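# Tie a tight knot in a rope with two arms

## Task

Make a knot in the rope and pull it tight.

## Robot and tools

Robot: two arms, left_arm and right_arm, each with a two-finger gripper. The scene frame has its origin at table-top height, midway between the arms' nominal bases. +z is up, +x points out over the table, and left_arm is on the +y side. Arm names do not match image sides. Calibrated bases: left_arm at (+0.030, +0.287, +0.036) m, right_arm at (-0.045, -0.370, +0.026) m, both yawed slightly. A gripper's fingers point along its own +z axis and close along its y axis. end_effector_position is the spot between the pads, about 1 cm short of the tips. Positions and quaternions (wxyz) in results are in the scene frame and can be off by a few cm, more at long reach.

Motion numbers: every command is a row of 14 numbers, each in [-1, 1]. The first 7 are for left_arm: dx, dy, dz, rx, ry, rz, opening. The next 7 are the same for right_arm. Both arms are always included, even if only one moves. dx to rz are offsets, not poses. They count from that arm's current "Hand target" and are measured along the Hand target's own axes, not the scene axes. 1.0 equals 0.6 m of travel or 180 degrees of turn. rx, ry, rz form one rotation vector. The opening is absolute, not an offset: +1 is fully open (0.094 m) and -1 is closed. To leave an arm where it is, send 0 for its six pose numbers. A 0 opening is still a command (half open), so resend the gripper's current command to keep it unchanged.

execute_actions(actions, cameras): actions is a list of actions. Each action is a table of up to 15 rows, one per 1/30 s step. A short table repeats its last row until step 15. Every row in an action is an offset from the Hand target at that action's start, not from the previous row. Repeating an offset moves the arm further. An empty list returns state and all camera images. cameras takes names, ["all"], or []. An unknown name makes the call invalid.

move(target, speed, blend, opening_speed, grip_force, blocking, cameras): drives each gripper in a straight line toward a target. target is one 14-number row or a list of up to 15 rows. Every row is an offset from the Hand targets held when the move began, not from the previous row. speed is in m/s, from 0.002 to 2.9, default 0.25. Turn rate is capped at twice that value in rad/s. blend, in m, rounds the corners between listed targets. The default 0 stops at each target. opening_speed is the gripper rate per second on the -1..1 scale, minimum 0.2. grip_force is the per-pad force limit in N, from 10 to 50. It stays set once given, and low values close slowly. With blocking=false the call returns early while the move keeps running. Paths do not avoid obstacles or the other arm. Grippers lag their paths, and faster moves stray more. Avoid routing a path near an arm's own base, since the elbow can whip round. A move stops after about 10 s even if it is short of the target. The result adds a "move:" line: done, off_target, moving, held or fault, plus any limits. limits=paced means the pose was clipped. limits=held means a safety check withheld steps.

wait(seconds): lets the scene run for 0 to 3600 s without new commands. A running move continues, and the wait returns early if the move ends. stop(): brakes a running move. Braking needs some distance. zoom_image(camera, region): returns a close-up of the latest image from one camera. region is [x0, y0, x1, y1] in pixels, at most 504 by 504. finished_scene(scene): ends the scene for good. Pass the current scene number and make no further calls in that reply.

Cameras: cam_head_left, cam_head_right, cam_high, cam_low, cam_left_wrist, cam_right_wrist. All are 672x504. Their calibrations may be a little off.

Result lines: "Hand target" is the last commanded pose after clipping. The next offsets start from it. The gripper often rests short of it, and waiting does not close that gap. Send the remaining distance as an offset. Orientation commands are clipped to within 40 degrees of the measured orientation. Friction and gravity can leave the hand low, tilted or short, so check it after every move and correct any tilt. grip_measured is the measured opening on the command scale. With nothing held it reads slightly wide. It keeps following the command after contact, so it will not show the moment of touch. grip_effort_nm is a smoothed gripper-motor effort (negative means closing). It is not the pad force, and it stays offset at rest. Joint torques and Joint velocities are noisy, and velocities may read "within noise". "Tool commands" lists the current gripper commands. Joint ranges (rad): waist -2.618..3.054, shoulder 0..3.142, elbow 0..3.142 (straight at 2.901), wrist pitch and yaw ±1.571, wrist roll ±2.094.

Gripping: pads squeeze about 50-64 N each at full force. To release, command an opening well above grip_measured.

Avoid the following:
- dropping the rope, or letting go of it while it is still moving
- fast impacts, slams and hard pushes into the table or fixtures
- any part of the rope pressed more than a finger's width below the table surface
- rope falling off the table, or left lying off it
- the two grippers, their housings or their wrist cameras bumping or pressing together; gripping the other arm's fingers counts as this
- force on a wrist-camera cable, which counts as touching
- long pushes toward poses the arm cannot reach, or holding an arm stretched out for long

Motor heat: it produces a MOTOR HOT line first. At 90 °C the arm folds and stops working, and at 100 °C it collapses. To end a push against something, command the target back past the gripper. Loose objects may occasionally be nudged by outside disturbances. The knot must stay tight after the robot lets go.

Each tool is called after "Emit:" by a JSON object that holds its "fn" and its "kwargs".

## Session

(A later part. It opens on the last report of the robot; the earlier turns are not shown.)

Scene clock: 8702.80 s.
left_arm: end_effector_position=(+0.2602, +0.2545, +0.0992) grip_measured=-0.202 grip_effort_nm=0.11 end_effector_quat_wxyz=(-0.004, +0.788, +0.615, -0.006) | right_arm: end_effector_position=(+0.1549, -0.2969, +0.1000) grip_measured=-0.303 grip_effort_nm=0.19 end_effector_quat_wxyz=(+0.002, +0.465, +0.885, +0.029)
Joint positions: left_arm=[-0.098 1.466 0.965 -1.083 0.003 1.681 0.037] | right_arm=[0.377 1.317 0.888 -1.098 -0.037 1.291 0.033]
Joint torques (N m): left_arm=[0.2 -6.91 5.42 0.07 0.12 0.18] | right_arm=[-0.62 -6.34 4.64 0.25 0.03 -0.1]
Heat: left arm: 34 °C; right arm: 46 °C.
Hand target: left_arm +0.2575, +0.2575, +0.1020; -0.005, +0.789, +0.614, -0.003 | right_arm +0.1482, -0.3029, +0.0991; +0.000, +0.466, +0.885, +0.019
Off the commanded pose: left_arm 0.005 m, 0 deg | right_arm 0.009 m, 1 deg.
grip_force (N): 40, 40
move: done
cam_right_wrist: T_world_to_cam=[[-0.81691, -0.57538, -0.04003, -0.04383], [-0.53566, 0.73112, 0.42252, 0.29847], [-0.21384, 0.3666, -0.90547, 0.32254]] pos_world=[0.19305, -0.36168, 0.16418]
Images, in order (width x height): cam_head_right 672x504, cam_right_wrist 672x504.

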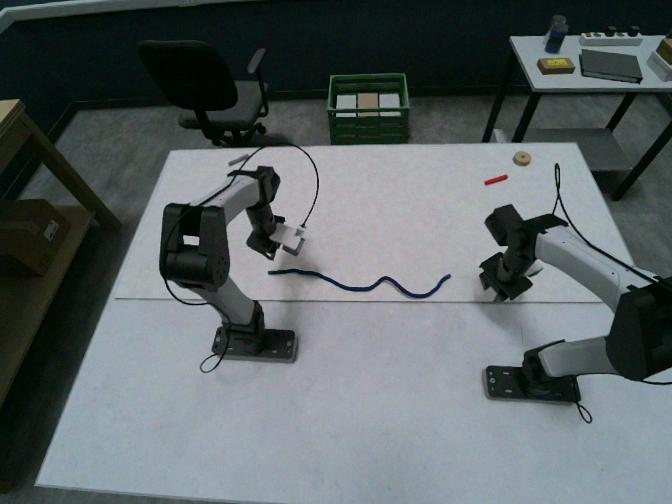

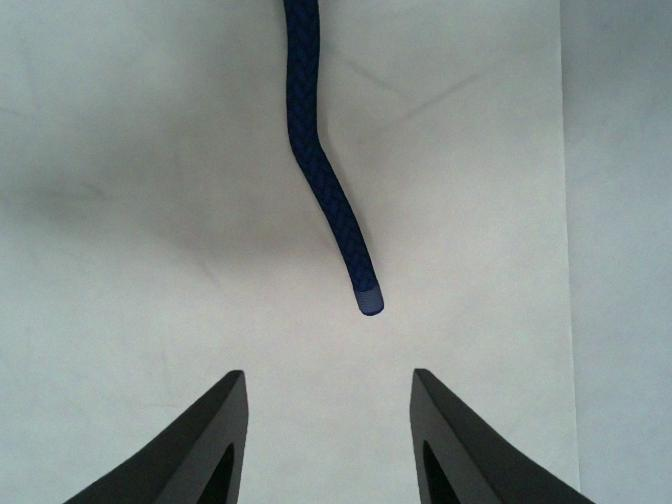

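Emit:
{"fn": "move", "kwargs": {"target": [[-0.015,-0.01,0.16,0,0,0,-0.2,0,0,0,0,0,0,-0.3],[-0.015,-0.01,0.16,0,0,0,-0.95,0,0,0,0,0,0,-0.3],[-0.1127,-0.1563,0.148,0,0,-0.55,-0.95,0,0,0,0,0,0,-0.3],[-0.3633,-0.1617,0.148,0,0,-0.8,-0.95,0,0,0,0,0,0,-0.3]], "speed": 0.25, "blend": [0,0,0.03,0], "cameras": ["cam_head_right"]}}

Scene clock: 8746.47 s.
left_arm: end_effector_position=(+0.1035, +0.0794, +0.0118) grip_measured=-0.948 grip_effort_nm=-0.10 end_effector_quat_wxyz=(-0.014, -0.338, +0.941, +0.014) | right_arm: end_effector_position=(+0.1549, -0.2969, +0.1000) grip_measured=-0.303 grip_effort_nm=0.19 end_effector_quat_wxyz=(+0.002, +0.465, +0.885, +0.029)
Joint positions: left_arm=[-1.167 1.599 0.702 -0.704 0.028 -1.896 0.002] | right_arm=[0.377 1.317 0.888 -1.098 -0.037 1.291 0.033]
Joint torques (N m): left_arm=[-1.05 -4.62 7.02 0.24 -0.08 0.04] | right_arm=[-0.62 -6.32 4.64 0.26 0.03 -0.1]
Heat: left arm: 32 °C; right arm: 41 °C.
Hand target: left_arm +0.1088, +0.0705, +0.0141; -0.004, -0.340, +0.941, +0.004 | right_arm +0.1482, -0.3029, +0.0991; +0.000, +0.466, +0.885, +0.019
Off the commanded pose: left_arm 0.011 m, 2 deg | right_arm 0.009 m, 1 deg.
grip_force (N): 40, 40
move: off_target (left_arm); target 2's new opening was sent with left_arm's hand 0.013 m and 2 deg from that target

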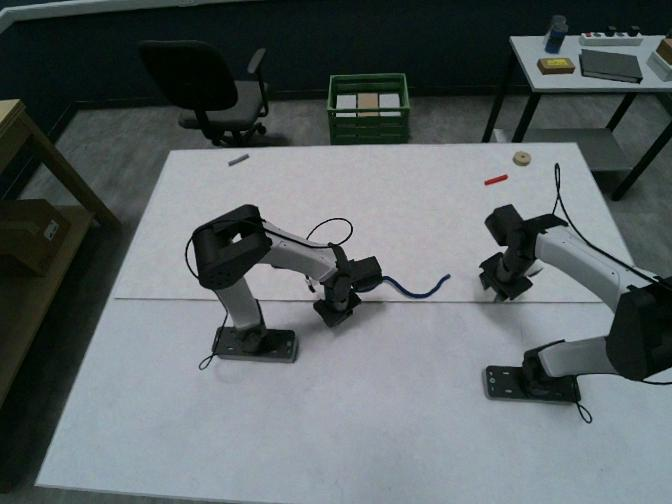

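Emit:
{"fn": "move", "kwargs": {"target": [[0,0,-0.18,0,0,0,-0.3,0,0,0,0,0,0,-0.3],[0.15,0.2,-0.18,0,0,0.3,-0.3,0,0,0,0,0,0,-0.3]], "speed": 0.25, "cameras": ["cam_right_wrist","cam_head_right"]}}

Scene clock: 8757.03 s.
left_arm: end_effector_position=(-0.0388, +0.1010, +0.1225) grip_measured=-0.302 grip_effort_nm=0.11 end_effector_quat_wxyz=(-0.014, +0.118, +0.993, -0.001) | right_arm: end_effector_position=(+0.1549, -0.2969, +0.1000) grip_measured=-0.303 grip_effort_nm=0.19 end_effector_quat_wxyz=(+0.002, +0.465, +0.885, +0.029)
Joint positions: left_arm=[-1.862 1.286 0.917 -1.194 0.027 -1.665 0.033] | right_arm=[0.377 1.317 0.888 -1.098 -0.037 1.291 0.033]
Joint torques (N m): left_arm=[-0.85 -4.97 5.56 0.1 -0.06 0.16] | right_arm=[-0.64 -6.34 4.64 0.26 0.02 -0.1]
Heat: left arm: 32 °C; right arm: 41 °C.
Hand target: left_arm -0.0359, +0.1049, +0.1238; -0.006, +0.124, +0.992, +0.001 | right_arm +0.1482, -0.3029, +0.0991; +0.000, +0.466, +0.885, +0.019
Off the commanded pose: left_arm 0.005 m, 1 deg | right_arm 0.009 m, 1 deg.
grip_force (N): 40, 40
move: done
cam_right_wrist: T_world_to_cam=[[-0.81691, -0.57538, -0.04003, -0.04383], [-0.53566, 0.73112, 0.42252, 0.29847], [-0.21384, 0.3666, -0.90547, 0.32254]] pos_world=[0.19305, -0.36168, 0.16418]
Images, in order (width x height): cam_head_right 672x504, cam_right_wrist 672x504.

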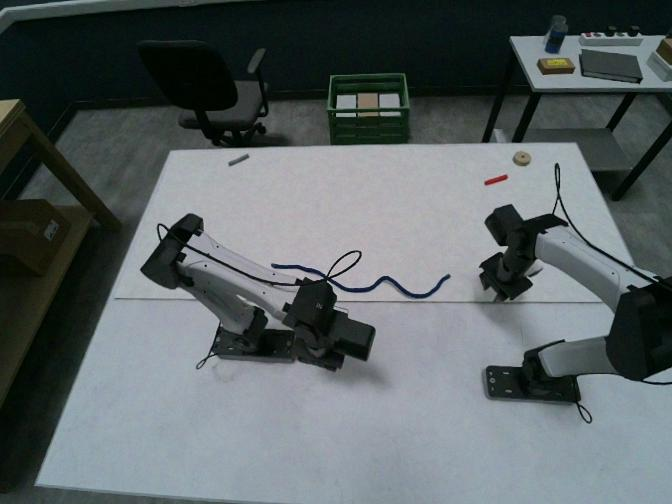

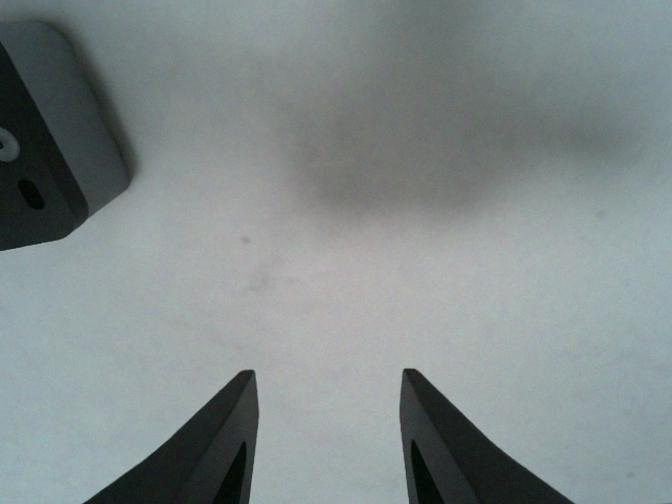

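Emit:
{"fn": "move", "kwargs": {"target": [[-0.3105,0.0357,0,0,0,0.2,-0.3,0,0,0,0,0,0,-0.3],[-0.4395,0.3277,0.06,0,0,0.478,-0.3,0,0,0,0,0,0,-0.3]], "speed": 0.25, "blend": [0.04,0], "cameras": ["cam_right_wrist"]}}

Scene clock: 8780.20 s.
left_arm: end_effector_position=(+0.2561, +0.2345, +0.0818) grip_measured=-0.302 grip_effort_nm=0.10 end_effector_quat_wxyz=(-0.023, +0.767, +0.641, -0.006) | right_arm: end_effector_position=(+0.1549, -0.2969, +0.1000) grip_measured=-0.303 grip_effort_nm=0.19 end_effector_quat_wxyz=(+0.002, +0.465, +0.885, +0.029)
Joint positions: left_arm=[-0.201 1.516 0.937 -1.037 -0.018 1.509 0.033] | right_arm=[0.377 1.317 0.888 -1.098 -0.037 1.291 0.033]
Joint torques (N m): left_arm=[0.32 -4.71 7.95 0.32 0.32 0.19] | right_arm=[-0.64 -6.35 4.66 0.26 0.03 -0.09]
Heat: left arm: 32 °C; right arm: 40 °C.
Hand target: left_arm +0.2677, +0.2306, +0.0850; -0.005, +0.768, +0.641, -0.003 | right_arm +0.1482, -0.3029, +0.0991; +0.000, +0.466, +0.885, +0.019
Off the commanded pose: left_arm 0.013 m, 2 deg | right_arm 0.009 m, 1 deg.
grip_force (N): 40, 40
move: off_target (left_arm)
cam_right_wrist: T_world_to_cam=[[-0.81691, -0.57538, -0.04003, -0.04383], [-0.53566, 0.73112, 0.42252, 0.29847], [-0.21384, 0.3666, -0.90547, 0.32254]] pos_world=[0.19305, -0.36168, 0.16418]

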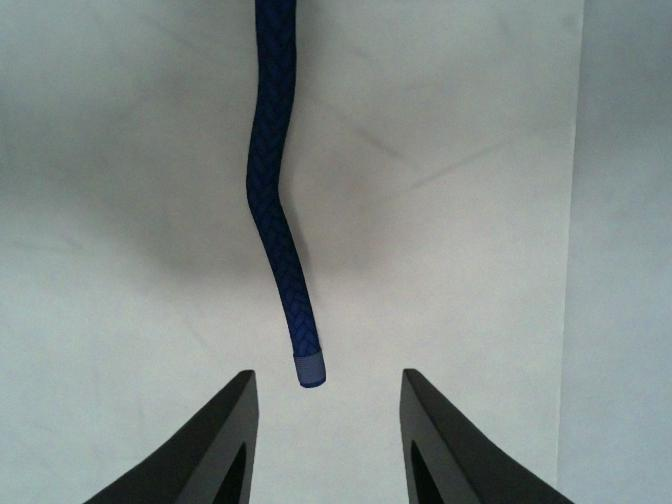

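Emit:
{"fn": "move", "kwargs": {"target": [0.015,0.024,0.085,0,0,0,-0.3,0,0,0,0,0,0,-0.3], "speed": 0.15, "cameras": ["cam_right_wrist"]}}

Scene clock: 8790.33 s.
left_arm: end_effector_position=(+0.2818, +0.2383, +0.0378) grip_measured=-0.302 grip_effort_nm=0.11 end_effector_quat_wxyz=(-0.011, +0.767, +0.642, +0.003) | right_arm: end_effector_position=(+0.1549, -0.2969, +0.1000) grip_measured=-0.303 grip_effort_nm=0.19 end_effector_quat_wxyz=(+0.002, +0.465, +0.885, +0.029)
Joint positions: left_arm=[-0.163 1.656 0.888 -0.818 -0.018 1.547 0.033] | right_arm=[0.377 1.317 0.888 -1.098 -0.037 1.291 0.033]
Joint torques (N m): left_arm=[0.18 -5.6 4.55 0.36 0.33 0.22] | right_arm=[-0.61 -6.32 4.66 0.26 0.02 -0.11]
Heat: left arm: 32 °C; right arm: 40 °C.
Hand target: left_arm +0.2830, +0.2371, +0.0339; -0.005, +0.768, +0.641, -0.003 | right_arm +0.1482, -0.3029, +0.0991; +0.000, +0.466, +0.885, +0.019
Off the commanded pose: left_arm 0.004 m, 1 deg | right_arm 0.009 m, 1 deg.
grip_force (N): 40, 40
move: done
cam_right_wrist: T_world_to_cam=[[-0.81691, -0.57538, -0.04003, -0.04383], [-0.53566, 0.73112, 0.42252, 0.29847], [-0.21384, 0.3666, -0.90547, 0.32254]] pos_world=[0.19305, -0.36168, 0.16418]

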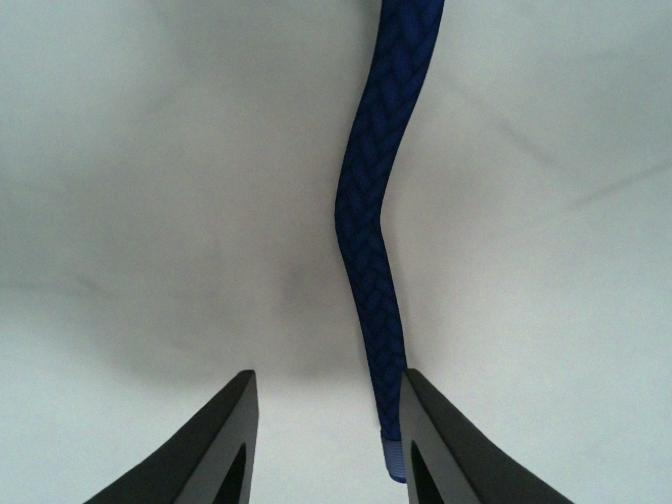

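Emit:
{"fn": "move", "kwargs": {"target": [[0,-0.02,0.049,0,0,0,-0.3,0,0,0,0,0,0,-0.3],[0,-0.02,0.049,0,0,0,-0.95,0,0,0,0,0,0,-0.3]], "speed": 0.1, "opening_speed": 0.8}}

Scene clock: 8800.63 s.
left_arm: end_effector_position=(+0.2746, +0.2398, +0.0124) grip_measured=-0.823 grip_effort_nm=-0.81 end_effector_quat_wxyz=(-0.005, +0.767, +0.642, +0.008) | right_arm: end_effector_position=(+0.1549, -0.2969, +0.1000) grip_measured=-0.303 grip_effort_nm=0.19 end_effector_quat_wxyz=(+0.002, +0.465, +0.885, +0.029)
Joint positions: left_arm=[-0.163 1.674 0.788 -0.682 -0.018 1.547 0.008] | right_arm=[0.377 1.317 0.888 -1.098 -0.037 1.291 0.033]
Joint torques (N m): left_arm=[0.18 -4.42 3.41 0.4 0.32 0.22] | right_arm=[-0.64 -6.32 4.64 0.25 0.03 -0.1]
Heat: left arm: 32 °C; right arm: 39 °C.
Hand target: left_arm +0.2709, +0.2394, +0.0046; -0.005, +0.768, +0.641, -0.003 | right_arm +0.1482, -0.3029, +0.0991; +0.000, +0.466, +0.885, +0.019
Off the commanded pose: left_arm 0.009 m, 1 deg | right_arm 0.009 m, 1 deg.
grip_force (N): 40, 40
move: done

Emit:
{"fn": "move", "kwargs": {"target": [[-0.076,-0.191,-0.0133,0,0,-0.528,-0.95,0,0,0,0,0,0,-0.3],[-0.3258,-0.2133,-0.0133,0,0,-0.778,-0.95,0,0,0,0,0,0,-0.3]], "speed": 0.25, "blend": [0.04,0], "cameras": ["cam_head_right"]}}

Scene clock: 8815.40 s.
left_arm: end_effector_position=(+0.1046, +0.0789, +0.0114) grip_measured=-0.825 grip_effort_nm=-0.84 end_effector_quat_wxyz=(-0.014, -0.339, +0.941, +0.015) | right_arm: end_effector_position=(+0.1549, -0.2969, +0.1000) grip_measured=-0.303 grip_effort_nm=0.19 end_effector_quat_wxyz=(+0.002, +0.465, +0.885, +0.029)
Joint positions: left_arm=[-1.163 1.604 0.705 -0.703 0.028 -1.893 0.008] | right_arm=[0.377 1.317 0.888 -1.098 -0.037 1.291 0.033]
Joint torques (N m): left_arm=[-1.01 -4.68 7.02 0.22 -0.12 0.02] | right_arm=[-0.64 -6.37 4.62 0.26 0.02 -0.1]
Heat: left arm: 31 °C; right arm: 39 °C.
Hand target: left_arm +0.1100, +0.0699, +0.0137; -0.004, -0.340, +0.940, +0.004 | right_arm +0.1482, -0.3029, +0.0991; +0.000, +0.466, +0.885, +0.019
Off the commanded pose: left_arm 0.011 m, 2 deg | right_arm 0.009 m, 1 deg.
grip_force (N): 40, 40
move: off_target (left_arm)

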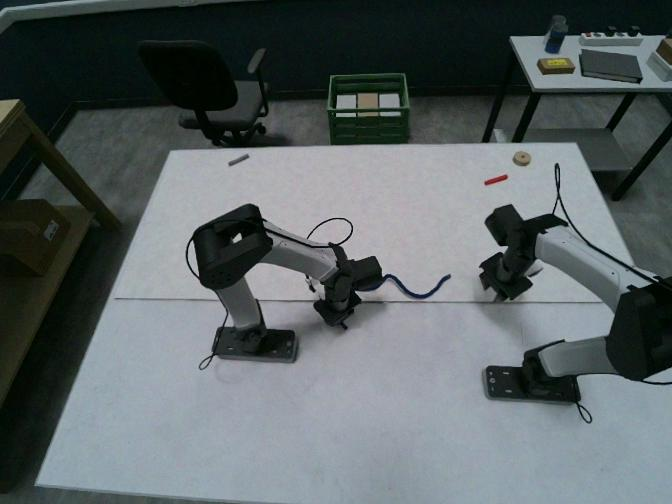

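Emit:
{"fn": "move", "kwargs": {"target": [[0,0,0,0,0,0,-0.2,0,0,0,0,0,0,-0.3],[0,0,-0.14,0,0,0.5,-0.2,0,0,0,0,0,0,-0.3],[0,0,-0.14,0,0,1.0,-0.2,0,0,0,0,0,0,-0.3]], "speed": 0.3, "opening_speed": 0.8, "cameras": ["cam_right_wrist","cam_head_right"]}}

Emit:
{"fn": "zoom_image", "kwargs": {"camera": "cam_head_right", "region": [260, 220, 480, 370]}}

Scene clock: 8831.20 s.
left_arm: end_effector_position=(+0.1077, +0.0750, +0.0873) grip_measured=-0.202 grip_effort_nm=0.11 end_effector_quat_wxyz=(-0.019, +0.939, +0.344, -0.007) | right_arm: end_effector_position=(+0.1549, -0.2969, +0.1000) grip_measured=-0.303 grip_effort_nm=0.19 end_effector_quat_wxyz=(+0.002, +0.465, +0.885, +0.029)
Joint positions: left_arm=[-1.168 1.476 0.924 -1.057 0.013 1.232 0.037] | right_arm=[0.377 1.317 0.888 -1.098 -0.037 1.291 0.033]
Joint torques (N m): left_arm=[-0.35 -7.09 8.21 0.05 0.15 0.23] | right_arm=[-0.62 -6.32 4.67 0.26 0.02 -0.1]
Heat: left arm: 32 °C; right arm: 39 °C.
Hand target: left_arm +0.1109, +0.0695, +0.0977; -0.004, +0.940, +0.340, -0.004 | right_arm +0.1482, -0.3029, +0.0991; +0.000, +0.466, +0.885, +0.019
Off the commanded pose: left_arm 0.012 m, 2 deg | right_arm 0.009 m, 1 deg.
grip_force (N): 40, 40
move: off_target (left_arm)
cam_right_wrist: T_world_to_cam=[[-0.81691, -0.57538, -0.04003, -0.04383], [-0.53566, 0.73112, 0.42252, 0.29847], [-0.21384, 0.3666, -0.90547, 0.32254]] pos_world=[0.19305, -0.36168, 0.16418]
Images, in order (width x height): cam_head_right 672x504, cam_right_wrist 672x504.

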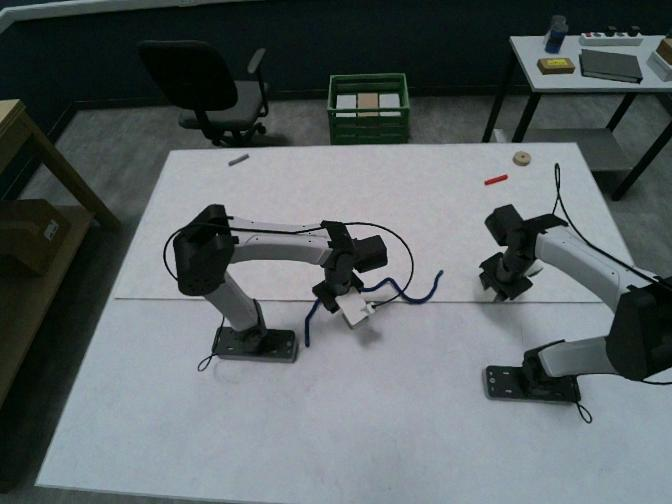

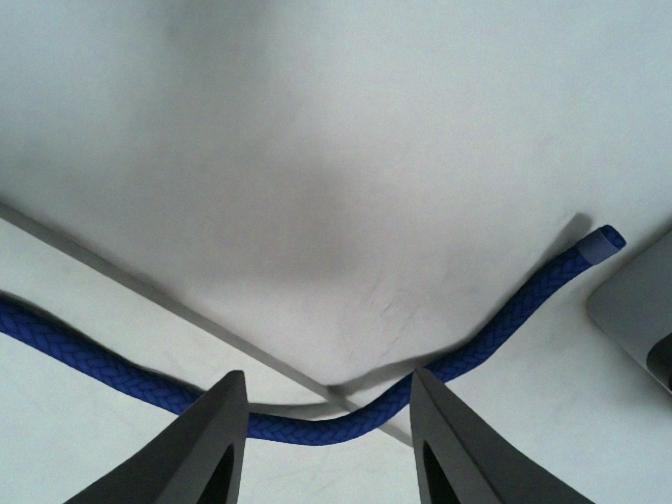

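Scaled by 2.291 from the camera's image (finer frame: 960x720).

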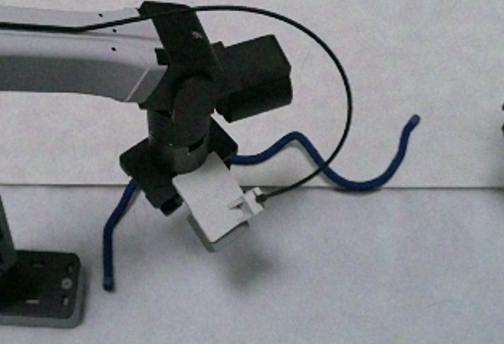

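Emit:
{"fn": "move", "kwargs": {"target": [0.1403,-0.0139,0.06,0,0,-0.5556,-0.3,0,0,0,0,0,0,-0.3], "speed": 0.3, "cameras": ["cam_right_wrist"]}}

Scene clock: 8872.20 s.
left_arm: end_effector_position=(+0.1654, +0.1313, +0.0602) grip_measured=-0.298 grip_effort_nm=-0.10 end_effector_quat_wxyz=(-0.021, +0.351, +0.936, +0.004) | right_arm: end_effector_position=(+0.1549, -0.2969, +0.1000) grip_measured=-0.303 grip_effort_nm=0.19 end_effector_quat_wxyz=(+0.002, +0.465, +0.885, +0.029)
Joint positions: left_arm=[-0.803 1.442 0.779 -0.948 0.013 -0.124 0.033] | right_arm=[0.377 1.317 0.888 -1.098 -0.037 1.291 0.033]
Joint torques (N m): left_arm=[0.05 -6.34 4.71 0.39 0.08 0.01] | right_arm=[-0.66 -6.37 4.67 0.26 0.03 -0.1]
Heat: left arm: 34 °C; right arm: 38 °C.
Hand target: left_arm +0.1699, +0.1299, +0.0612; -0.006, +0.344, +0.939, +0.000 | right_arm +0.1482, -0.3029, +0.0991; +0.000, +0.466, +0.885, +0.019
Off the commanded pose: left_arm 0.005 m, 2 deg | right_arm 0.009 m, 1 deg.
grip_force (N): 40, 40
move: done
cam_right_wrist: T_world_to_cam=[[-0.81691, -0.57538, -0.04003, -0.04383], [-0.53566, 0.73112, 0.42252, 0.29847], [-0.21384, 0.3666, -0.90547, 0.32254]] pos_world=[0.19305, -0.36168, 0.16418]

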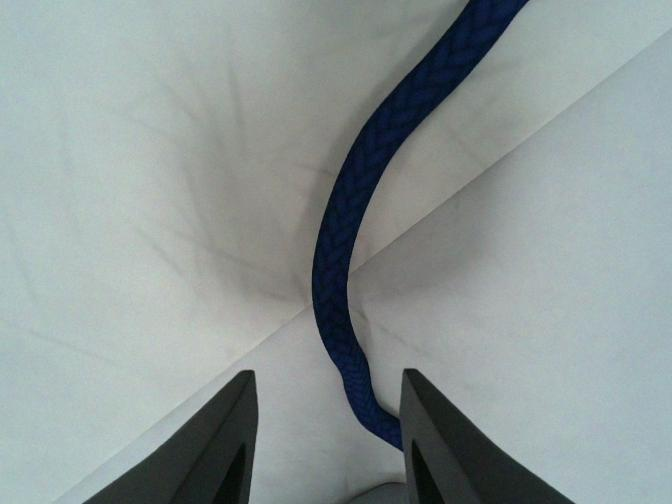

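Emit:
{"fn": "move", "kwargs": {"target": [[0,0,0.0937,0,0,0,-0.3,0,0,0,0,0,0,-0.3],[0,0,0.0937,0,0,0,-0.95,0,0,0,0,0,0,-0.3],[-0.1465,-0.2252,0.08,0,0,-0.489,-0.95,0,0,0,0,0,0,-0.3]], "speed": 0.25, "opening_speed": 0.9}}

Emit:
{"fn": "move", "kwargs": {"target": [[0,0,0,0,0,0,-0.2,0,0,0,0,0,0,-0.3],[0,0,-0.14,0,0,0.5,-0.2,0,0,0,0,0,0,-0.3],[0,0,-0.14,0,0,0.9,-0.2,0,0,0,0,0,0,-0.3]], "speed": 0.3, "opening_speed": 0.9, "cameras": ["cam_right_wrist","cam_head_right"]}}

Emit:
{"fn": "zoom_image", "kwargs": {"camera": "cam_head_right", "region": [260, 220, 480, 370]}}

Scene clock: 8892.00 s.
left_arm: end_effector_position=(+0.1495, -0.0248, +0.0125) grip_measured=-0.818 grip_effort_nm=-0.84 end_effector_quat_wxyz=(-0.003, -0.403, +0.915, +0.003) | right_arm: end_effector_position=(+0.1549, -0.2969, +0.1000) grip_measured=-0.303 grip_effort_nm=0.19 end_effector_quat_wxyz=(+0.002, +0.465, +0.885, +0.029)
Joint positions: left_arm=[-1.161 1.963 1.168 -0.781 0.007 -2.028 0.009] | right_arm=[0.377 1.317 0.888 -1.098 -0.037 1.291 0.033]
Joint torques (N m): left_arm=[-0.92 -7.87 7.32 0.11 0.11 0.04] | right_arm=[-0.61 -6.34 4.62 0.25 0.02 -0.1]
Heat: left arm: 33 °C; right arm: 37 °C.
Hand target: left_arm +0.1491, -0.0298, +0.0128; -0.004, -0.405, +0.914, +0.004 | right_arm +0.1482, -0.3029, +0.0991; +0.000, +0.466, +0.885, +0.019
Off the commanded pose: left_arm 0.005 m, 0 deg | right_arm 0.009 m, 1 deg.
grip_force (N): 40, 40
move: done; target 2's new opening was sent with left_arm's hand 0.013 m and 3 deg from that target

Scene clock: 8899.70 s.
left_arm: end_effector_position=(+0.1467, -0.0240, +0.0814) grip_measured=-0.202 grip_effort_nm=0.11 end_effector_quat_wxyz=(-0.025, +0.836, +0.548, -0.003) | right_arm: end_effector_position=(+0.1549, -0.2969, +0.1000) grip_measured=-0.303 grip_effort_nm=0.19 end_effector_quat_wxyz=(+0.002, +0.465, +0.885, +0.029)
Joint positions: left_arm=[-1.163 1.887 1.359 -1.092 0.016 0.781 0.037] | right_arm=[0.377 1.317 0.888 -1.098 -0.037 1.291 0.033]
Joint torques (N m): left_arm=[-0.53 -11.97 8.31 0.04 0.1 0.24] | right_arm=[-0.64 -6.35 4.67 0.26 0.03 -0.11]
Heat: left arm: 33 °C; right arm: 37 °C.
Hand target: left_arm +0.1500, -0.0302, +0.0968; -0.005, +0.840, +0.543, -0.003 | right_arm +0.1482, -0.3029, +0.0991; +0.000, +0.466, +0.885, +0.019
Off the commanded pose: left_arm 0.017 m, 2 deg | right_arm 0.009 m, 1 deg.
grip_force (N): 40, 40
move: off_target (left_arm)
cam_right_wrist: T_world_to_cam=[[-0.81691, -0.57538, -0.04003, -0.04383], [-0.53566, 0.73112, 0.42252, 0.29847], [-0.21384, 0.3666, -0.90547, 0.32254]] pos_world=[0.19305, -0.36168, 0.16418]
Images, in order (width x height): cam_head_right 672x504, cam_right_wrist 672x504.

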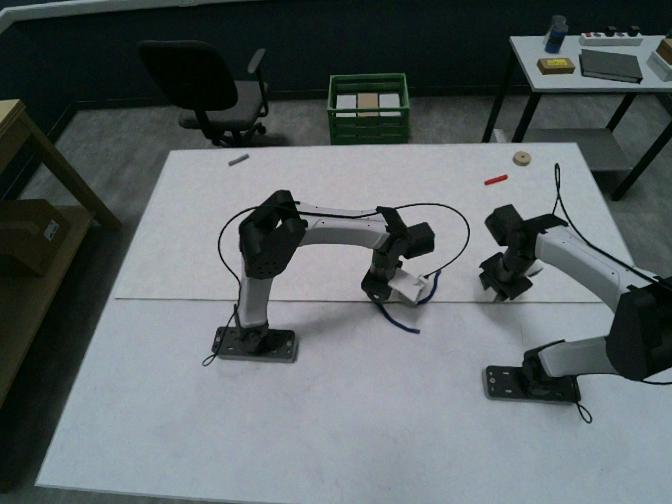

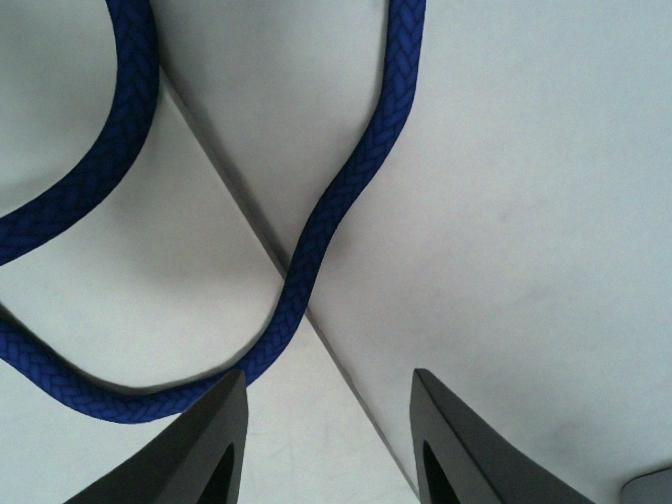

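Scaled by 2.291 from the camera's image (finer frame: 960x720).

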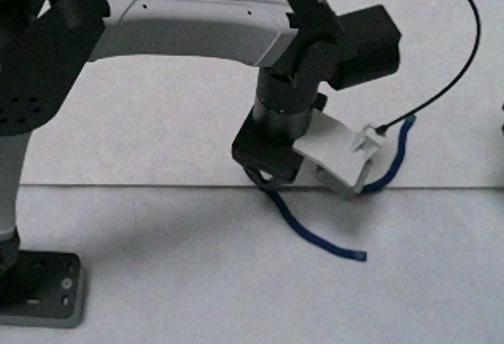

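Emit:
{"fn": "move", "kwargs": {"target": [0.0,-0.12,-0.08,0,0,0,-0.3,0,0,0,0,0,0,-0.3], "speed": 0.25, "cameras": ["cam_high","cam_right_wrist"]}}

Emit:
{"fn": "zoom_image", "kwargs": {"camera": "cam_high", "region": [240, 100, 450, 250]}}

Scene clock: 8923.87 s.
left_arm: end_effector_position=(+0.0863, -0.0038, +0.1382) grip_measured=-0.298 grip_effort_nm=-0.10 end_effector_quat_wxyz=(-0.011, +0.840, +0.542, -0.004) | right_arm: end_effector_position=(+0.1549, -0.2969, +0.1000) grip_measured=-0.303 grip_effort_nm=0.19 end_effector_quat_wxyz=(+0.002, +0.465, +0.885, +0.029)
Joint positions: left_arm=[-1.33 1.682 1.34 -1.246 0.016 0.628 0.033] | right_arm=[0.377 1.317 0.888 -1.098 -0.037 1.291 0.033]
Joint torques (N m): left_arm=[-0.88 -9.99 6.08 0.12 0.11 -0.04] | right_arm=[-0.62 -6.35 4.66 0.25 0.03 -0.09]
Heat: left arm: 35 °C; right arm: 37 °C.
Hand target: left_arm +0.0849, -0.0008, +0.1456; -0.005, +0.840, +0.543, -0.003 | right_arm +0.1482, -0.3029, +0.0991; +0.000, +0.466, +0.885, +0.019
Off the commanded pose: left_arm 0.008 m, 1 deg | right_arm 0.009 m, 1 deg.
grip_force (N): 40, 40
move: done
cam_right_wrist: T_world_to_cam=[[-0.81691, -0.57538, -0.04003, -0.04383], [-0.53566, 0.73112, 0.42252, 0.29847], [-0.21384, 0.3666, -0.90547, 0.32254]] pos_world=[0.19305, -0.36168, 0.16418]

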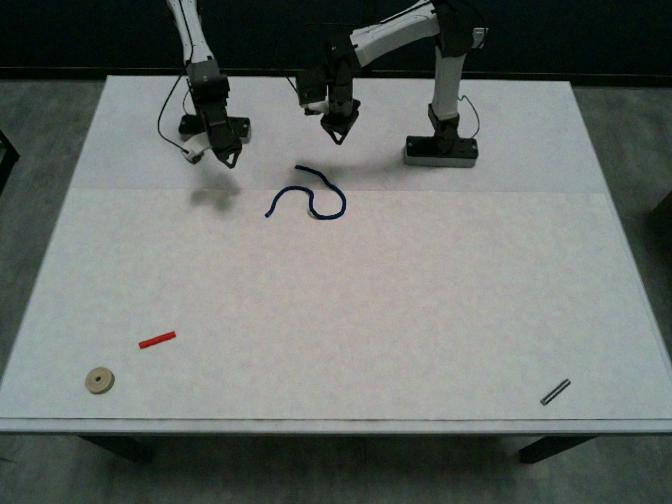

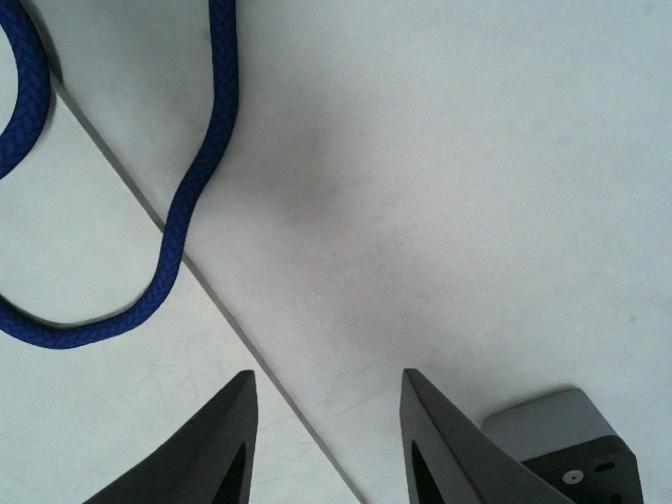

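Scaled by 2.400 from the camera's image (finer frame: 960x720).

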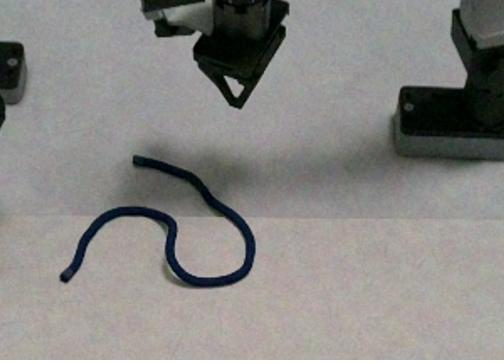

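Emit:
{"fn": "move", "kwargs": {"target": [-0.097,0.0858,0.105,0,0,0.061,-0.3,0,0,0,0,0,0,-0.3], "speed": 0.25, "cameras": ["cam_right_wrist"]}}

Scene clock: 8977.93 s.
left_arm: end_effector_position=(+0.1012, -0.0634, +0.0804) grip_measured=-0.298 grip_effort_nm=-0.10 end_effector_quat_wxyz=(-0.021, +0.887, +0.461, -0.002) | right_arm: end_effector_position=(+0.1549, -0.2969, +0.1000) grip_measured=-0.303 grip_effort_nm=0.19 end_effector_quat_wxyz=(+0.002, +0.465, +0.885, +0.029)
Joint positions: left_arm=[-1.323 1.972 1.473 -1.111 0.016 0.821 0.033] | right_arm=[0.377 1.317 0.888 -1.098 -0.037 1.291 0.033]
Joint torques (N m): left_arm=[0.24 -8.81 8.38 0.36 0.11 0.2] | right_arm=[-0.62 -6.35 4.67 0.26 0.03 -0.1]
Heat: left arm: 39 °C; right arm: 36 °C.
Hand target: left_arm +0.1073, -0.0749, +0.0822; -0.004, +0.888, +0.460, -0.004 | right_arm +0.1482, -0.3029, +0.0991; +0.000, +0.466, +0.885, +0.019
Off the commanded pose: left_arm 0.013 m, 2 deg | right_arm 0.009 m, 1 deg.
grip_force (N): 40, 40
move: off_target (left_arm)
cam_right_wrist: T_world_to_cam=[[-0.81691, -0.57538, -0.04003, -0.04383], [-0.53566, 0.73112, 0.42252, 0.29847], [-0.21384, 0.3666, -0.90547, 0.32254]] pos_world=[0.19305, -0.36168, 0.16418]

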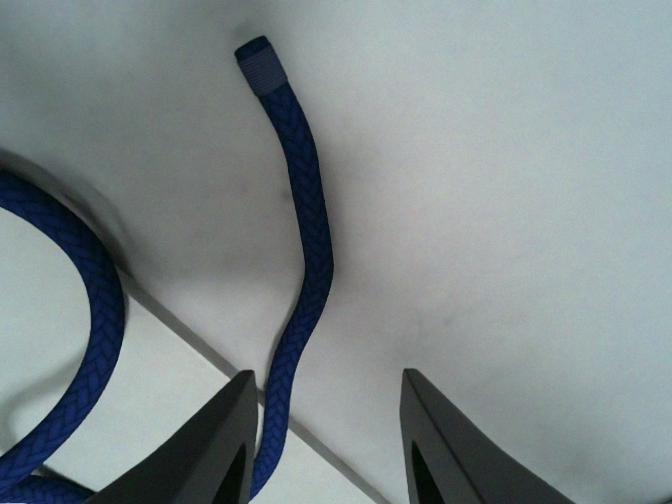

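Emit:
{"fn": "move", "kwargs": {"target": [[0,0.006,0.1287,0,0,0,-0.3,0,0,0,0,0,0,-0.3],[0,0.006,0.1287,0,0,0,-0.95,0,0,0,0,0,0,-0.3],[0,0.006,0.037,0,0,0,-0.95,0,0,0,0,0,0,-0.3]], "speed": 0.2, "opening_speed": 0.9}}

Emit:
{"fn": "move", "kwargs": {"target": [[-0.0405,0.0442,0,0,0,-0.4167,-0.95,0,0,0,0,0,0,-0.3],[-0.0197,0.1313,0,0,0,-0.75,-0.95,0,0,0,0,0,0,-0.3],[0.0257,0.1812,0,0,0,-0.8056,-0.95,0,0,0,0,0,0,-0.3],[0.0257,0.1812,0.0867,0,0,-0.8056,-0.95,0,0,0,0,0,0,-0.3]], "speed": 0.25, "blend": [0.02,0.02,0,0], "cameras": ["cam_right_wrist","cam_high"]}}

Emit:
{"fn": "zoom_image", "kwargs": {"camera": "cam_high", "region": [240, 120, 400, 250]}}

Scene clock: 9006.13 s.
left_arm: end_effector_position=(+0.1051, -0.0691, +0.0438) grip_measured=-0.830 grip_effort_nm=-0.84 end_effector_quat_wxyz=(-0.024, +0.887, +0.461, +0.000) | right_arm: end_effector_position=(+0.1549, -0.2969, +0.1000) grip_measured=-0.303 grip_effort_nm=0.19 end_effector_quat_wxyz=(+0.002, +0.465, +0.885, +0.029)
Joint positions: left_arm=[-1.317 2.045 1.427 -0.999 0.013 0.828 0.008] | right_arm=[0.377 1.317 0.888 -1.098 -0.037 1.291 0.033]
Joint torques (N m): left_arm=[0.25 -13.26 8.12 0.02 0.14 0.17] | right_arm=[-0.65 -6.32 4.66 0.26 0.03 -0.1]
Heat: left arm: 36 °C; right arm: 36 °C.
Hand target: left_arm +0.1099, -0.0768, +0.0599; -0.004, +0.888, +0.460, -0.004 | right_arm +0.1482, -0.3029, +0.0991; +0.000, +0.466, +0.885, +0.019
Off the commanded pose: left_arm 0.019 m, 2 deg | right_arm 0.009 m, 1 deg.
grip_force (N): 40, 40
move: off_target (left_arm); target 2's new opening was sent with left_arm's hand 0.016 m and 3 deg from that target

Scene clock: 9012.57 s.
left_arm: end_effector_position=(+0.2029, -0.1184, +0.0178) grip_measured=-0.830 grip_effort_nm=-0.84 end_effector_quat_wxyz=(-0.011, -0.167, +0.986, +0.017) | right_arm: end_effector_position=(+0.1549, -0.2969, +0.1000) grip_measured=-0.303 grip_effort_nm=0.19 end_effector_quat_wxyz=(+0.002, +0.465, +0.885, +0.029)
Joint positions: left_arm=[-1.123 2.361 1.84 -1.088 0.013 -1.498 0.008] | right_arm=[0.377 1.317 0.888 -1.098 -0.037 1.291 0.033]
Joint torques (N m): left_arm=[-0.38 -11.08 4.78 0.69 0.04 -0.01] | right_arm=[-0.62 -6.34 4.63 0.26 0.02 -0.1]
Heat: left arm: 37 °C; right arm: 36 °C.
Hand target: left_arm +0.2072, -0.1267, +0.0067; -0.005, -0.172, +0.985, +0.003 | right_arm +0.1482, -0.3029, +0.0991; +0.000, +0.466, +0.885, +0.019
Off the commanded pose: left_arm 0.014 m, 2 deg | right_arm 0.009 m, 1 deg.
grip_force (N): 40, 40
move: off_target (left_arm)
cam_right_wrist: T_world_to_cam=[[-0.81691, -0.57538, -0.04003, -0.04383], [-0.53566, 0.73112, 0.42252, 0.29847], [-0.21384, 0.3666, -0.90547, 0.32254]] pos_world=[0.19305, -0.36168, 0.16418]
Images, in order (width x height): cam_high 672x504, cam_right_wrist 672x504.

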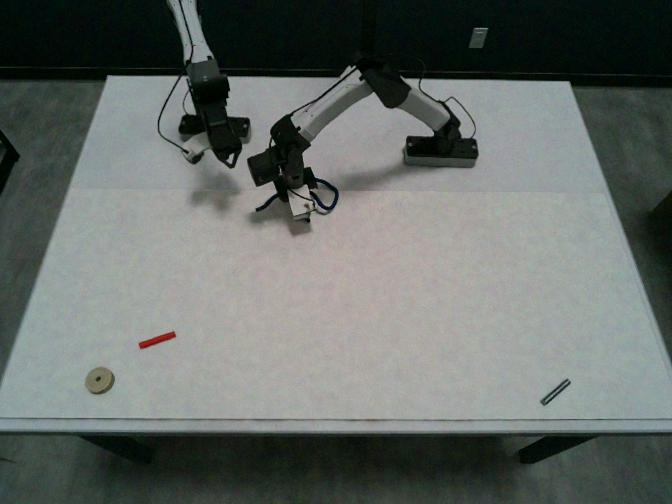

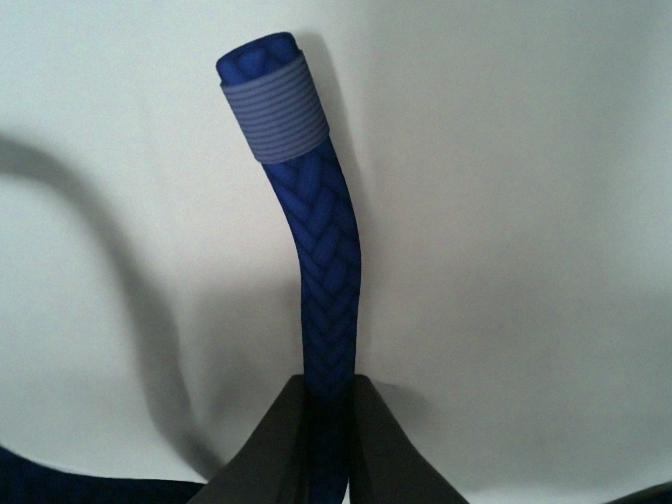

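Scaled by 3.150 from the camera's image (finer frame: 960x720).

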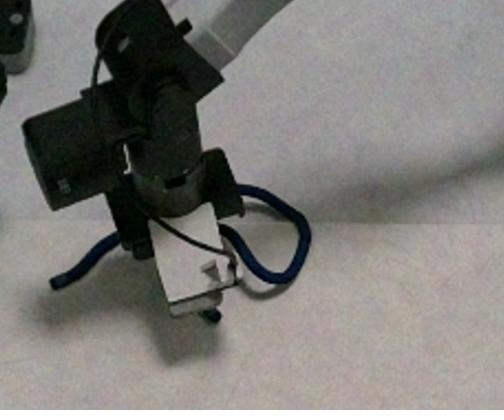

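Emit:
{"fn": "move", "kwargs": {"target": [[0,0,0,0,0,0,-0.2,0,0,0,0,0,0,-0.3],[0.0,0,-0.2,0,0,0,-0.2,0,0,0,0,0,0,-0.3],[0.12,0.1,-0.2,0,0,0,-0.2,0,0,0,0,0,0,-0.3]], "speed": 0.25, "opening_speed": 0.9, "cameras": ["cam_right_wrist"]}}

Scene clock: 9024.80 s.
left_arm: end_effector_position=(+0.1209, -0.0912, +0.1157) grip_measured=-0.202 grip_effort_nm=0.10 end_effector_quat_wxyz=(-0.009, -0.170, +0.985, +0.027) | right_arm: end_effector_position=(+0.1549, -0.2969, +0.1000) grip_measured=-0.303 grip_effort_nm=0.19 end_effector_quat_wxyz=(+0.002, +0.465, +0.885, +0.029)
Joint positions: left_arm=[-1.289 2.088 1.785 -1.323 0.014 -1.668 0.037] | right_arm=[0.377 1.317 0.888 -1.098 -0.037 1.291 0.033]
Joint torques (N m): left_arm=[-0.83 -14.87 5.09 0.25 0.07 0.02] | right_arm=[-0.65 -6.32 4.66 0.26 0.03 -0.09]
Heat: left arm: 39 °C; right arm: 35 °C.
Hand target: left_arm +0.1204, -0.0950, +0.1277; -0.005, -0.172, +0.985, +0.003 | right_arm +0.1482, -0.3029, +0.0991; +0.000, +0.466, +0.885, +0.019
Off the commanded pose: left_arm 0.013 m, 3 deg | right_arm 0.009 m, 1 deg.
grip_force (N): 40, 40
move: off_target (left_arm)
cam_right_wrist: T_world_to_cam=[[-0.81691, -0.57538, -0.04003, -0.04383], [-0.53566, 0.73112, 0.42252, 0.29847], [-0.21384, 0.3666, -0.90547, 0.32254]] pos_world=[0.19305, -0.36168, 0.16418]

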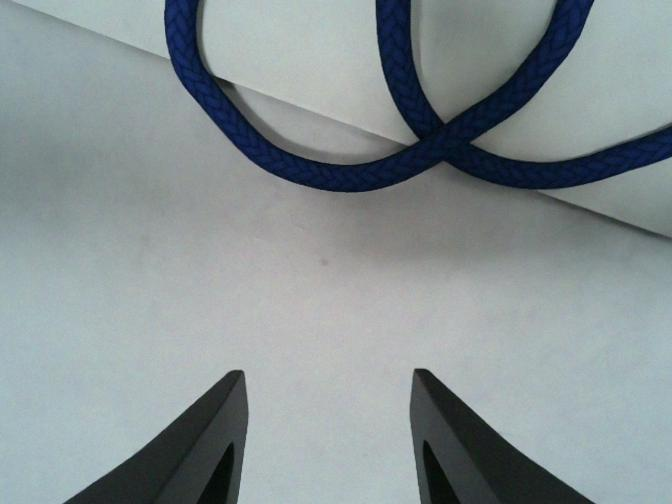

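Emit:
{"fn": "move", "kwargs": {"target": [[-0.1215,0.3372,0,0,0,0,-0.2,0,0,0,0,0,0,-0.3],[-0.1215,0.3372,0,0,0,0,-0.2,0.1803,0.2992,0,0,0,-0.353,-0.3]], "speed": 0.25, "cameras": ["cam_left_wrist","cam_high"]}}

Emit:
{"fn": "zoom_image", "kwargs": {"camera": "cam_high", "region": [240, 120, 400, 250]}}

Scene clock: 9069.10 s.
left_arm: end_effector_position=(+0.1204, +0.1149, +0.1275) grip_measured=-0.202 grip_effort_nm=0.11 end_effector_quat_wxyz=(-0.007, -0.172, +0.985, +0.001) | right_arm: end_effector_position=(+0.2346, -0.1132, +0.1092) grip_measured=-0.303 grip_effort_nm=0.19 end_effector_quat_wxyz=(+0.014, -0.063, +0.998, +0.027)
Joint positions: left_arm=[-1.034 1.283 0.934 -1.229 0.013 -1.418 0.037] | right_arm=[0.787 1.94 1.587 -1.162 -0.025 0.608 0.033]
Joint torques (N m): left_arm=[0.24 -5.31 5.15 0.11 0.02 0.18] | right_arm=[0.65 -10.02 7.8 0.35 0.02 -0.1]
Heat: left arm: 43 °C; right arm: 35 °C.
Hand target: left_arm +0.1204, +0.1201, +0.1285; -0.005, -0.172, +0.985, +0.003 | right_arm +0.2349, -0.1122, +0.1069; +0.009, -0.070, +0.997, +0.016
Off the commanded pose: left_arm 0.005 m, 0 deg | right_arm 0.002 m, 2 deg.
grip_force (N): 40, 40
move: done
cam_left_wrist: T_world_to_cam=[[0.34269, -0.93941, -0.00846, 0.06817], [-0.84007, -0.31046, 0.44485, 0.11452], [-0.42053, -0.14534, -0.89556, 0.26761]] pos_world=[0.18538, 0.13849, 0.1893]
Images, in order (width x height): cam_high 672x504, cam_left_wrist 672x504.

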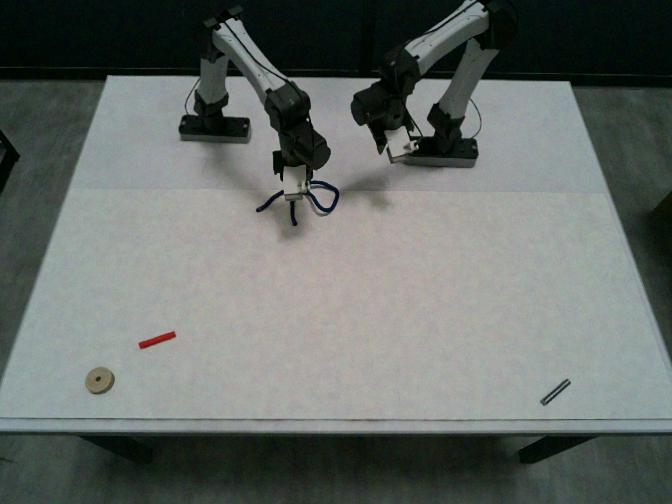

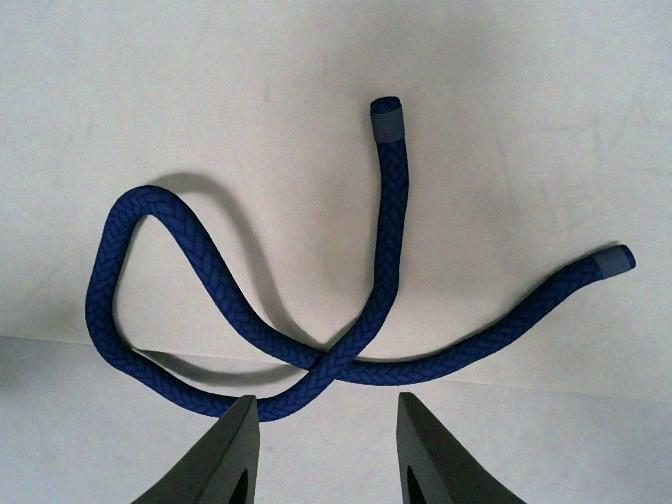

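Scaled by 3.150 from the camera's image (finer frame: 960x720).

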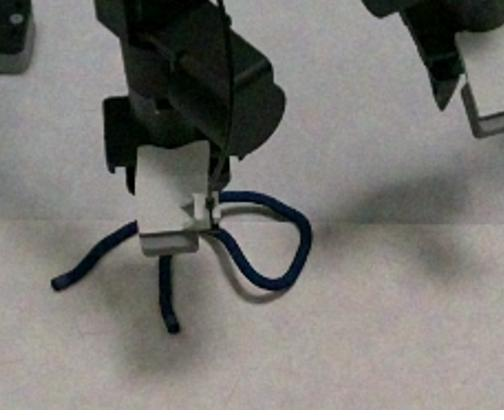

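Emit:
{"fn": "move", "kwargs": {"target": [-0.0,0,0,0,0,0,-0.2,-0.0383,-0.0292,0.108,0,0,0,-0.2], "speed": 0.2, "cameras": ["cam_left_wrist"]}}

Scene clock: 9090.07 s.
left_arm: end_effector_position=(+0.1204, +0.1149, +0.1275) grip_measured=-0.202 grip_effort_nm=0.10 end_effector_quat_wxyz=(-0.007, -0.172, +0.985, +0.001) | right_arm: end_effector_position=(+0.2579, -0.1221, +0.0522) grip_measured=-0.203 grip_effort_nm=0.19 end_effector_quat_wxyz=(+0.010, -0.069, +0.997, +0.022)
Joint positions: left_arm=[-1.034 1.283 0.934 -1.229 0.013 -1.418 0.037] | right_arm=[0.731 2.042 1.501 -0.988 -0.024 0.539 0.037]
Joint torques (N m): left_arm=[0.27 -5.39 5.12 0.11 0.04 0.18] | right_arm=[-0.42 -10.81 5.09 0.73 -0.01 -0.11]
Heat: left arm: 39 °C; right arm: 37 °C.
Hand target: left_arm +0.1204, +0.1201, +0.1285; -0.005, -0.172, +0.985, +0.003 | right_arm +0.2612, -0.1242, +0.0421; +0.009, -0.070, +0.997, +0.016
Off the commanded pose: left_arm 0.005 m, 0 deg | right_arm 0.011 m, 1 deg.
grip_force (N): 40, 40
move: off_target (right_arm)
cam_left_wrist: T_world_to_cam=[[0.34269, -0.93941, -0.00846, 0.06817], [-0.84007, -0.31046, 0.44485, 0.11452], [-0.42053, -0.14534, -0.89556, 0.26761]] pos_world=[0.18538, 0.13849, 0.1893]

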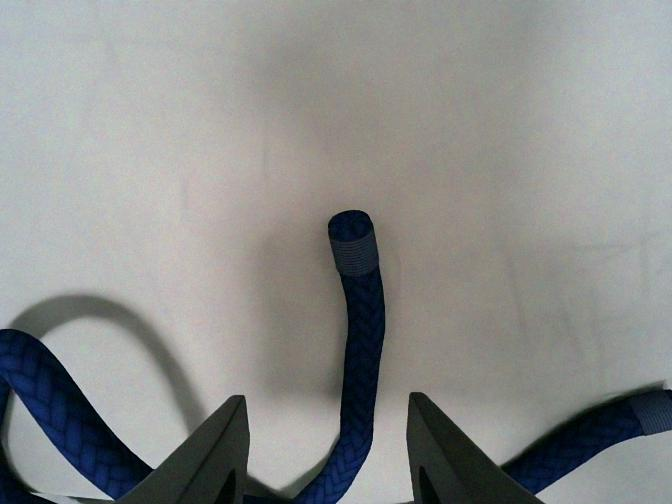

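Emit:
{"fn": "move", "kwargs": {"target": [[0,0,0,0,0,0,-0.2,0,-0.0133,0.06,0,0,0,-0.2],[0,0,0,0,0,0,-0.2,0,-0.0133,0.06,0,0,0,-0.95],[0,0,0,0,0,0,-0.2,-0.1,-0.0133,0.05,0,0,0,-0.95]], "speed": 0.12, "opening_speed": 0.9, "cameras": ["cam_head_right","cam_high"]}}

Emit:
{"fn": "zoom_image", "kwargs": {"camera": "cam_head_right", "region": [320, 220, 480, 340]}}

Scene clock: 9106.83 s.
left_arm: end_effector_position=(+0.1204, +0.1149, +0.1275) grip_measured=-0.202 grip_effort_nm=0.10 end_effector_quat_wxyz=(-0.007, -0.172, +0.985, +0.001) | right_arm: end_effector_position=(+0.3228, -0.1180, +0.0218) grip_measured=-0.808 grip_effort_nm=-0.81 end_effector_quat_wxyz=(+0.023, -0.069, +0.997, +0.028)
Joint positions: left_arm=[-1.034 1.283 0.934 -1.229 0.013 -1.418 0.037] | right_arm=[0.647 2.259 1.72 -0.964 -0.024 0.455 0.009]
Joint torques (N m): left_arm=[0.18 -5.38 5.16 0.11 0.04 0.18] | right_arm=[-0.47 -12.12 7.28 0.31 -0.05 -0.12]
Heat: left arm: 37 °C; right arm: 40 °C.
Hand target: left_arm +0.1204, +0.1201, +0.1285; -0.005, -0.172, +0.985, +0.003 | right_arm +0.3222, -0.1229, +0.0131; +0.009, -0.070, +0.997, +0.016
Off the commanded pose: left_arm 0.005 m, 0 deg | right_arm 0.010 m, 2 deg.
grip_force (N): 40, 40
move: done; target 2's new opening was sent with right_arm's hand 0.014 m and 1 deg from that target

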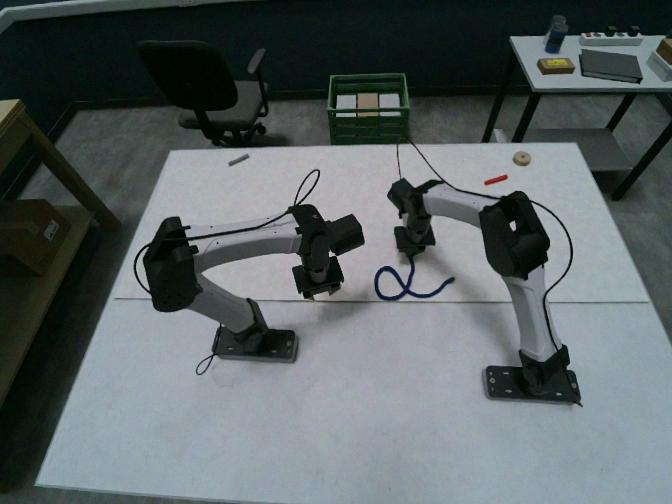

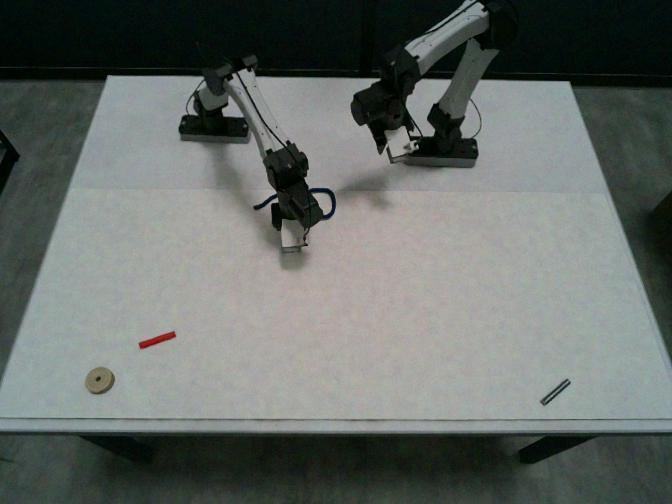

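Scaled by 3.150 from the camera's image (finer frame: 960x720).

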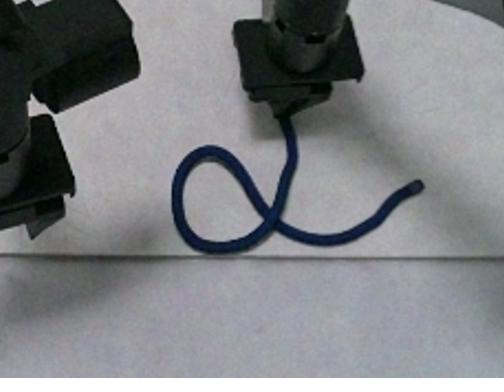

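Emit:
{"fn": "move", "kwargs": {"target": [0,0,0,0,0,0,-0.2,-0.055,0,0,0,0,0,-0.95], "speed": 0.1, "cameras": ["cam_head_right"]}}

Emit:
{"fn": "zoom_image", "kwargs": {"camera": "cam_head_right", "region": [320, 200, 480, 320]}}

Scene clock: 9131.73 s.
left_arm: end_effector_position=(+0.1204, +0.1149, +0.1275) grip_measured=-0.202 grip_effort_nm=0.10 end_effector_quat_wxyz=(-0.007, -0.172, +0.985, +0.001) | right_arm: end_effector_position=(+0.3559, -0.1135, +0.0231) grip_measured=-0.808 grip_effort_nm=-0.81 end_effector_quat_wxyz=(+0.024, -0.069, +0.997, +0.027)
Joint positions: left_arm=[-1.034 1.283 0.934 -1.229 0.013 -1.418 0.037] | right_arm=[0.616 2.384 1.944 -1.063 -0.024 0.424 0.009]
Joint torques (N m): left_arm=[0.21 -5.29 5.14 0.14 0.03 0.18] | right_arm=[-0.4 -13.31 7.49 0.31 -0.07 -0.11]
Heat: left arm: 35 °C; right arm: 41 °C.
Hand target: left_arm +0.1204, +0.1201, +0.1285; -0.005, -0.172, +0.985, +0.003 | right_arm +0.3549, -0.1182, +0.0138; +0.009, -0.070, +0.997, +0.016
Off the commanded pose: left_arm 0.005 m, 0 deg | right_arm 0.011 m, 2 deg.
grip_force (N): 40, 40
move: off_target (right_arm)

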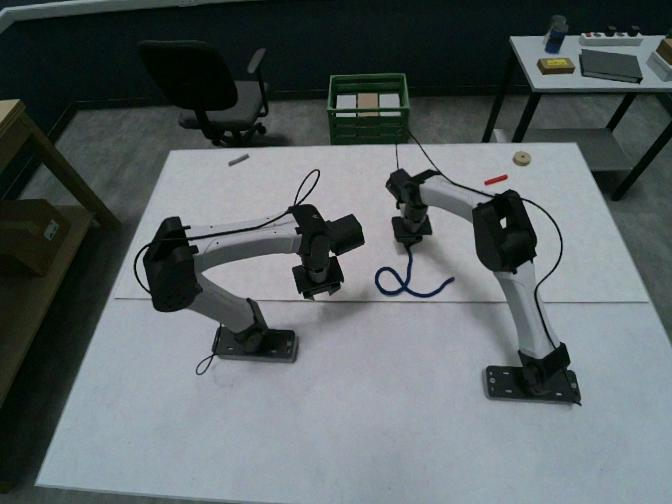

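Scaled by 3.150 from the camera's image (finer frame: 960x720).

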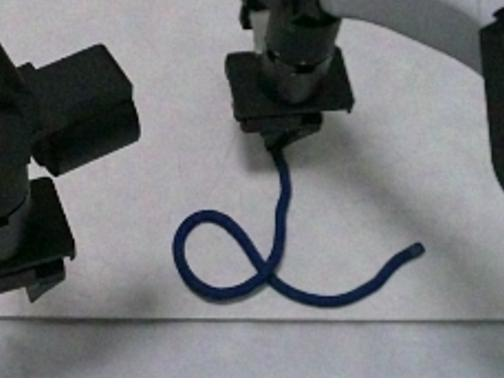

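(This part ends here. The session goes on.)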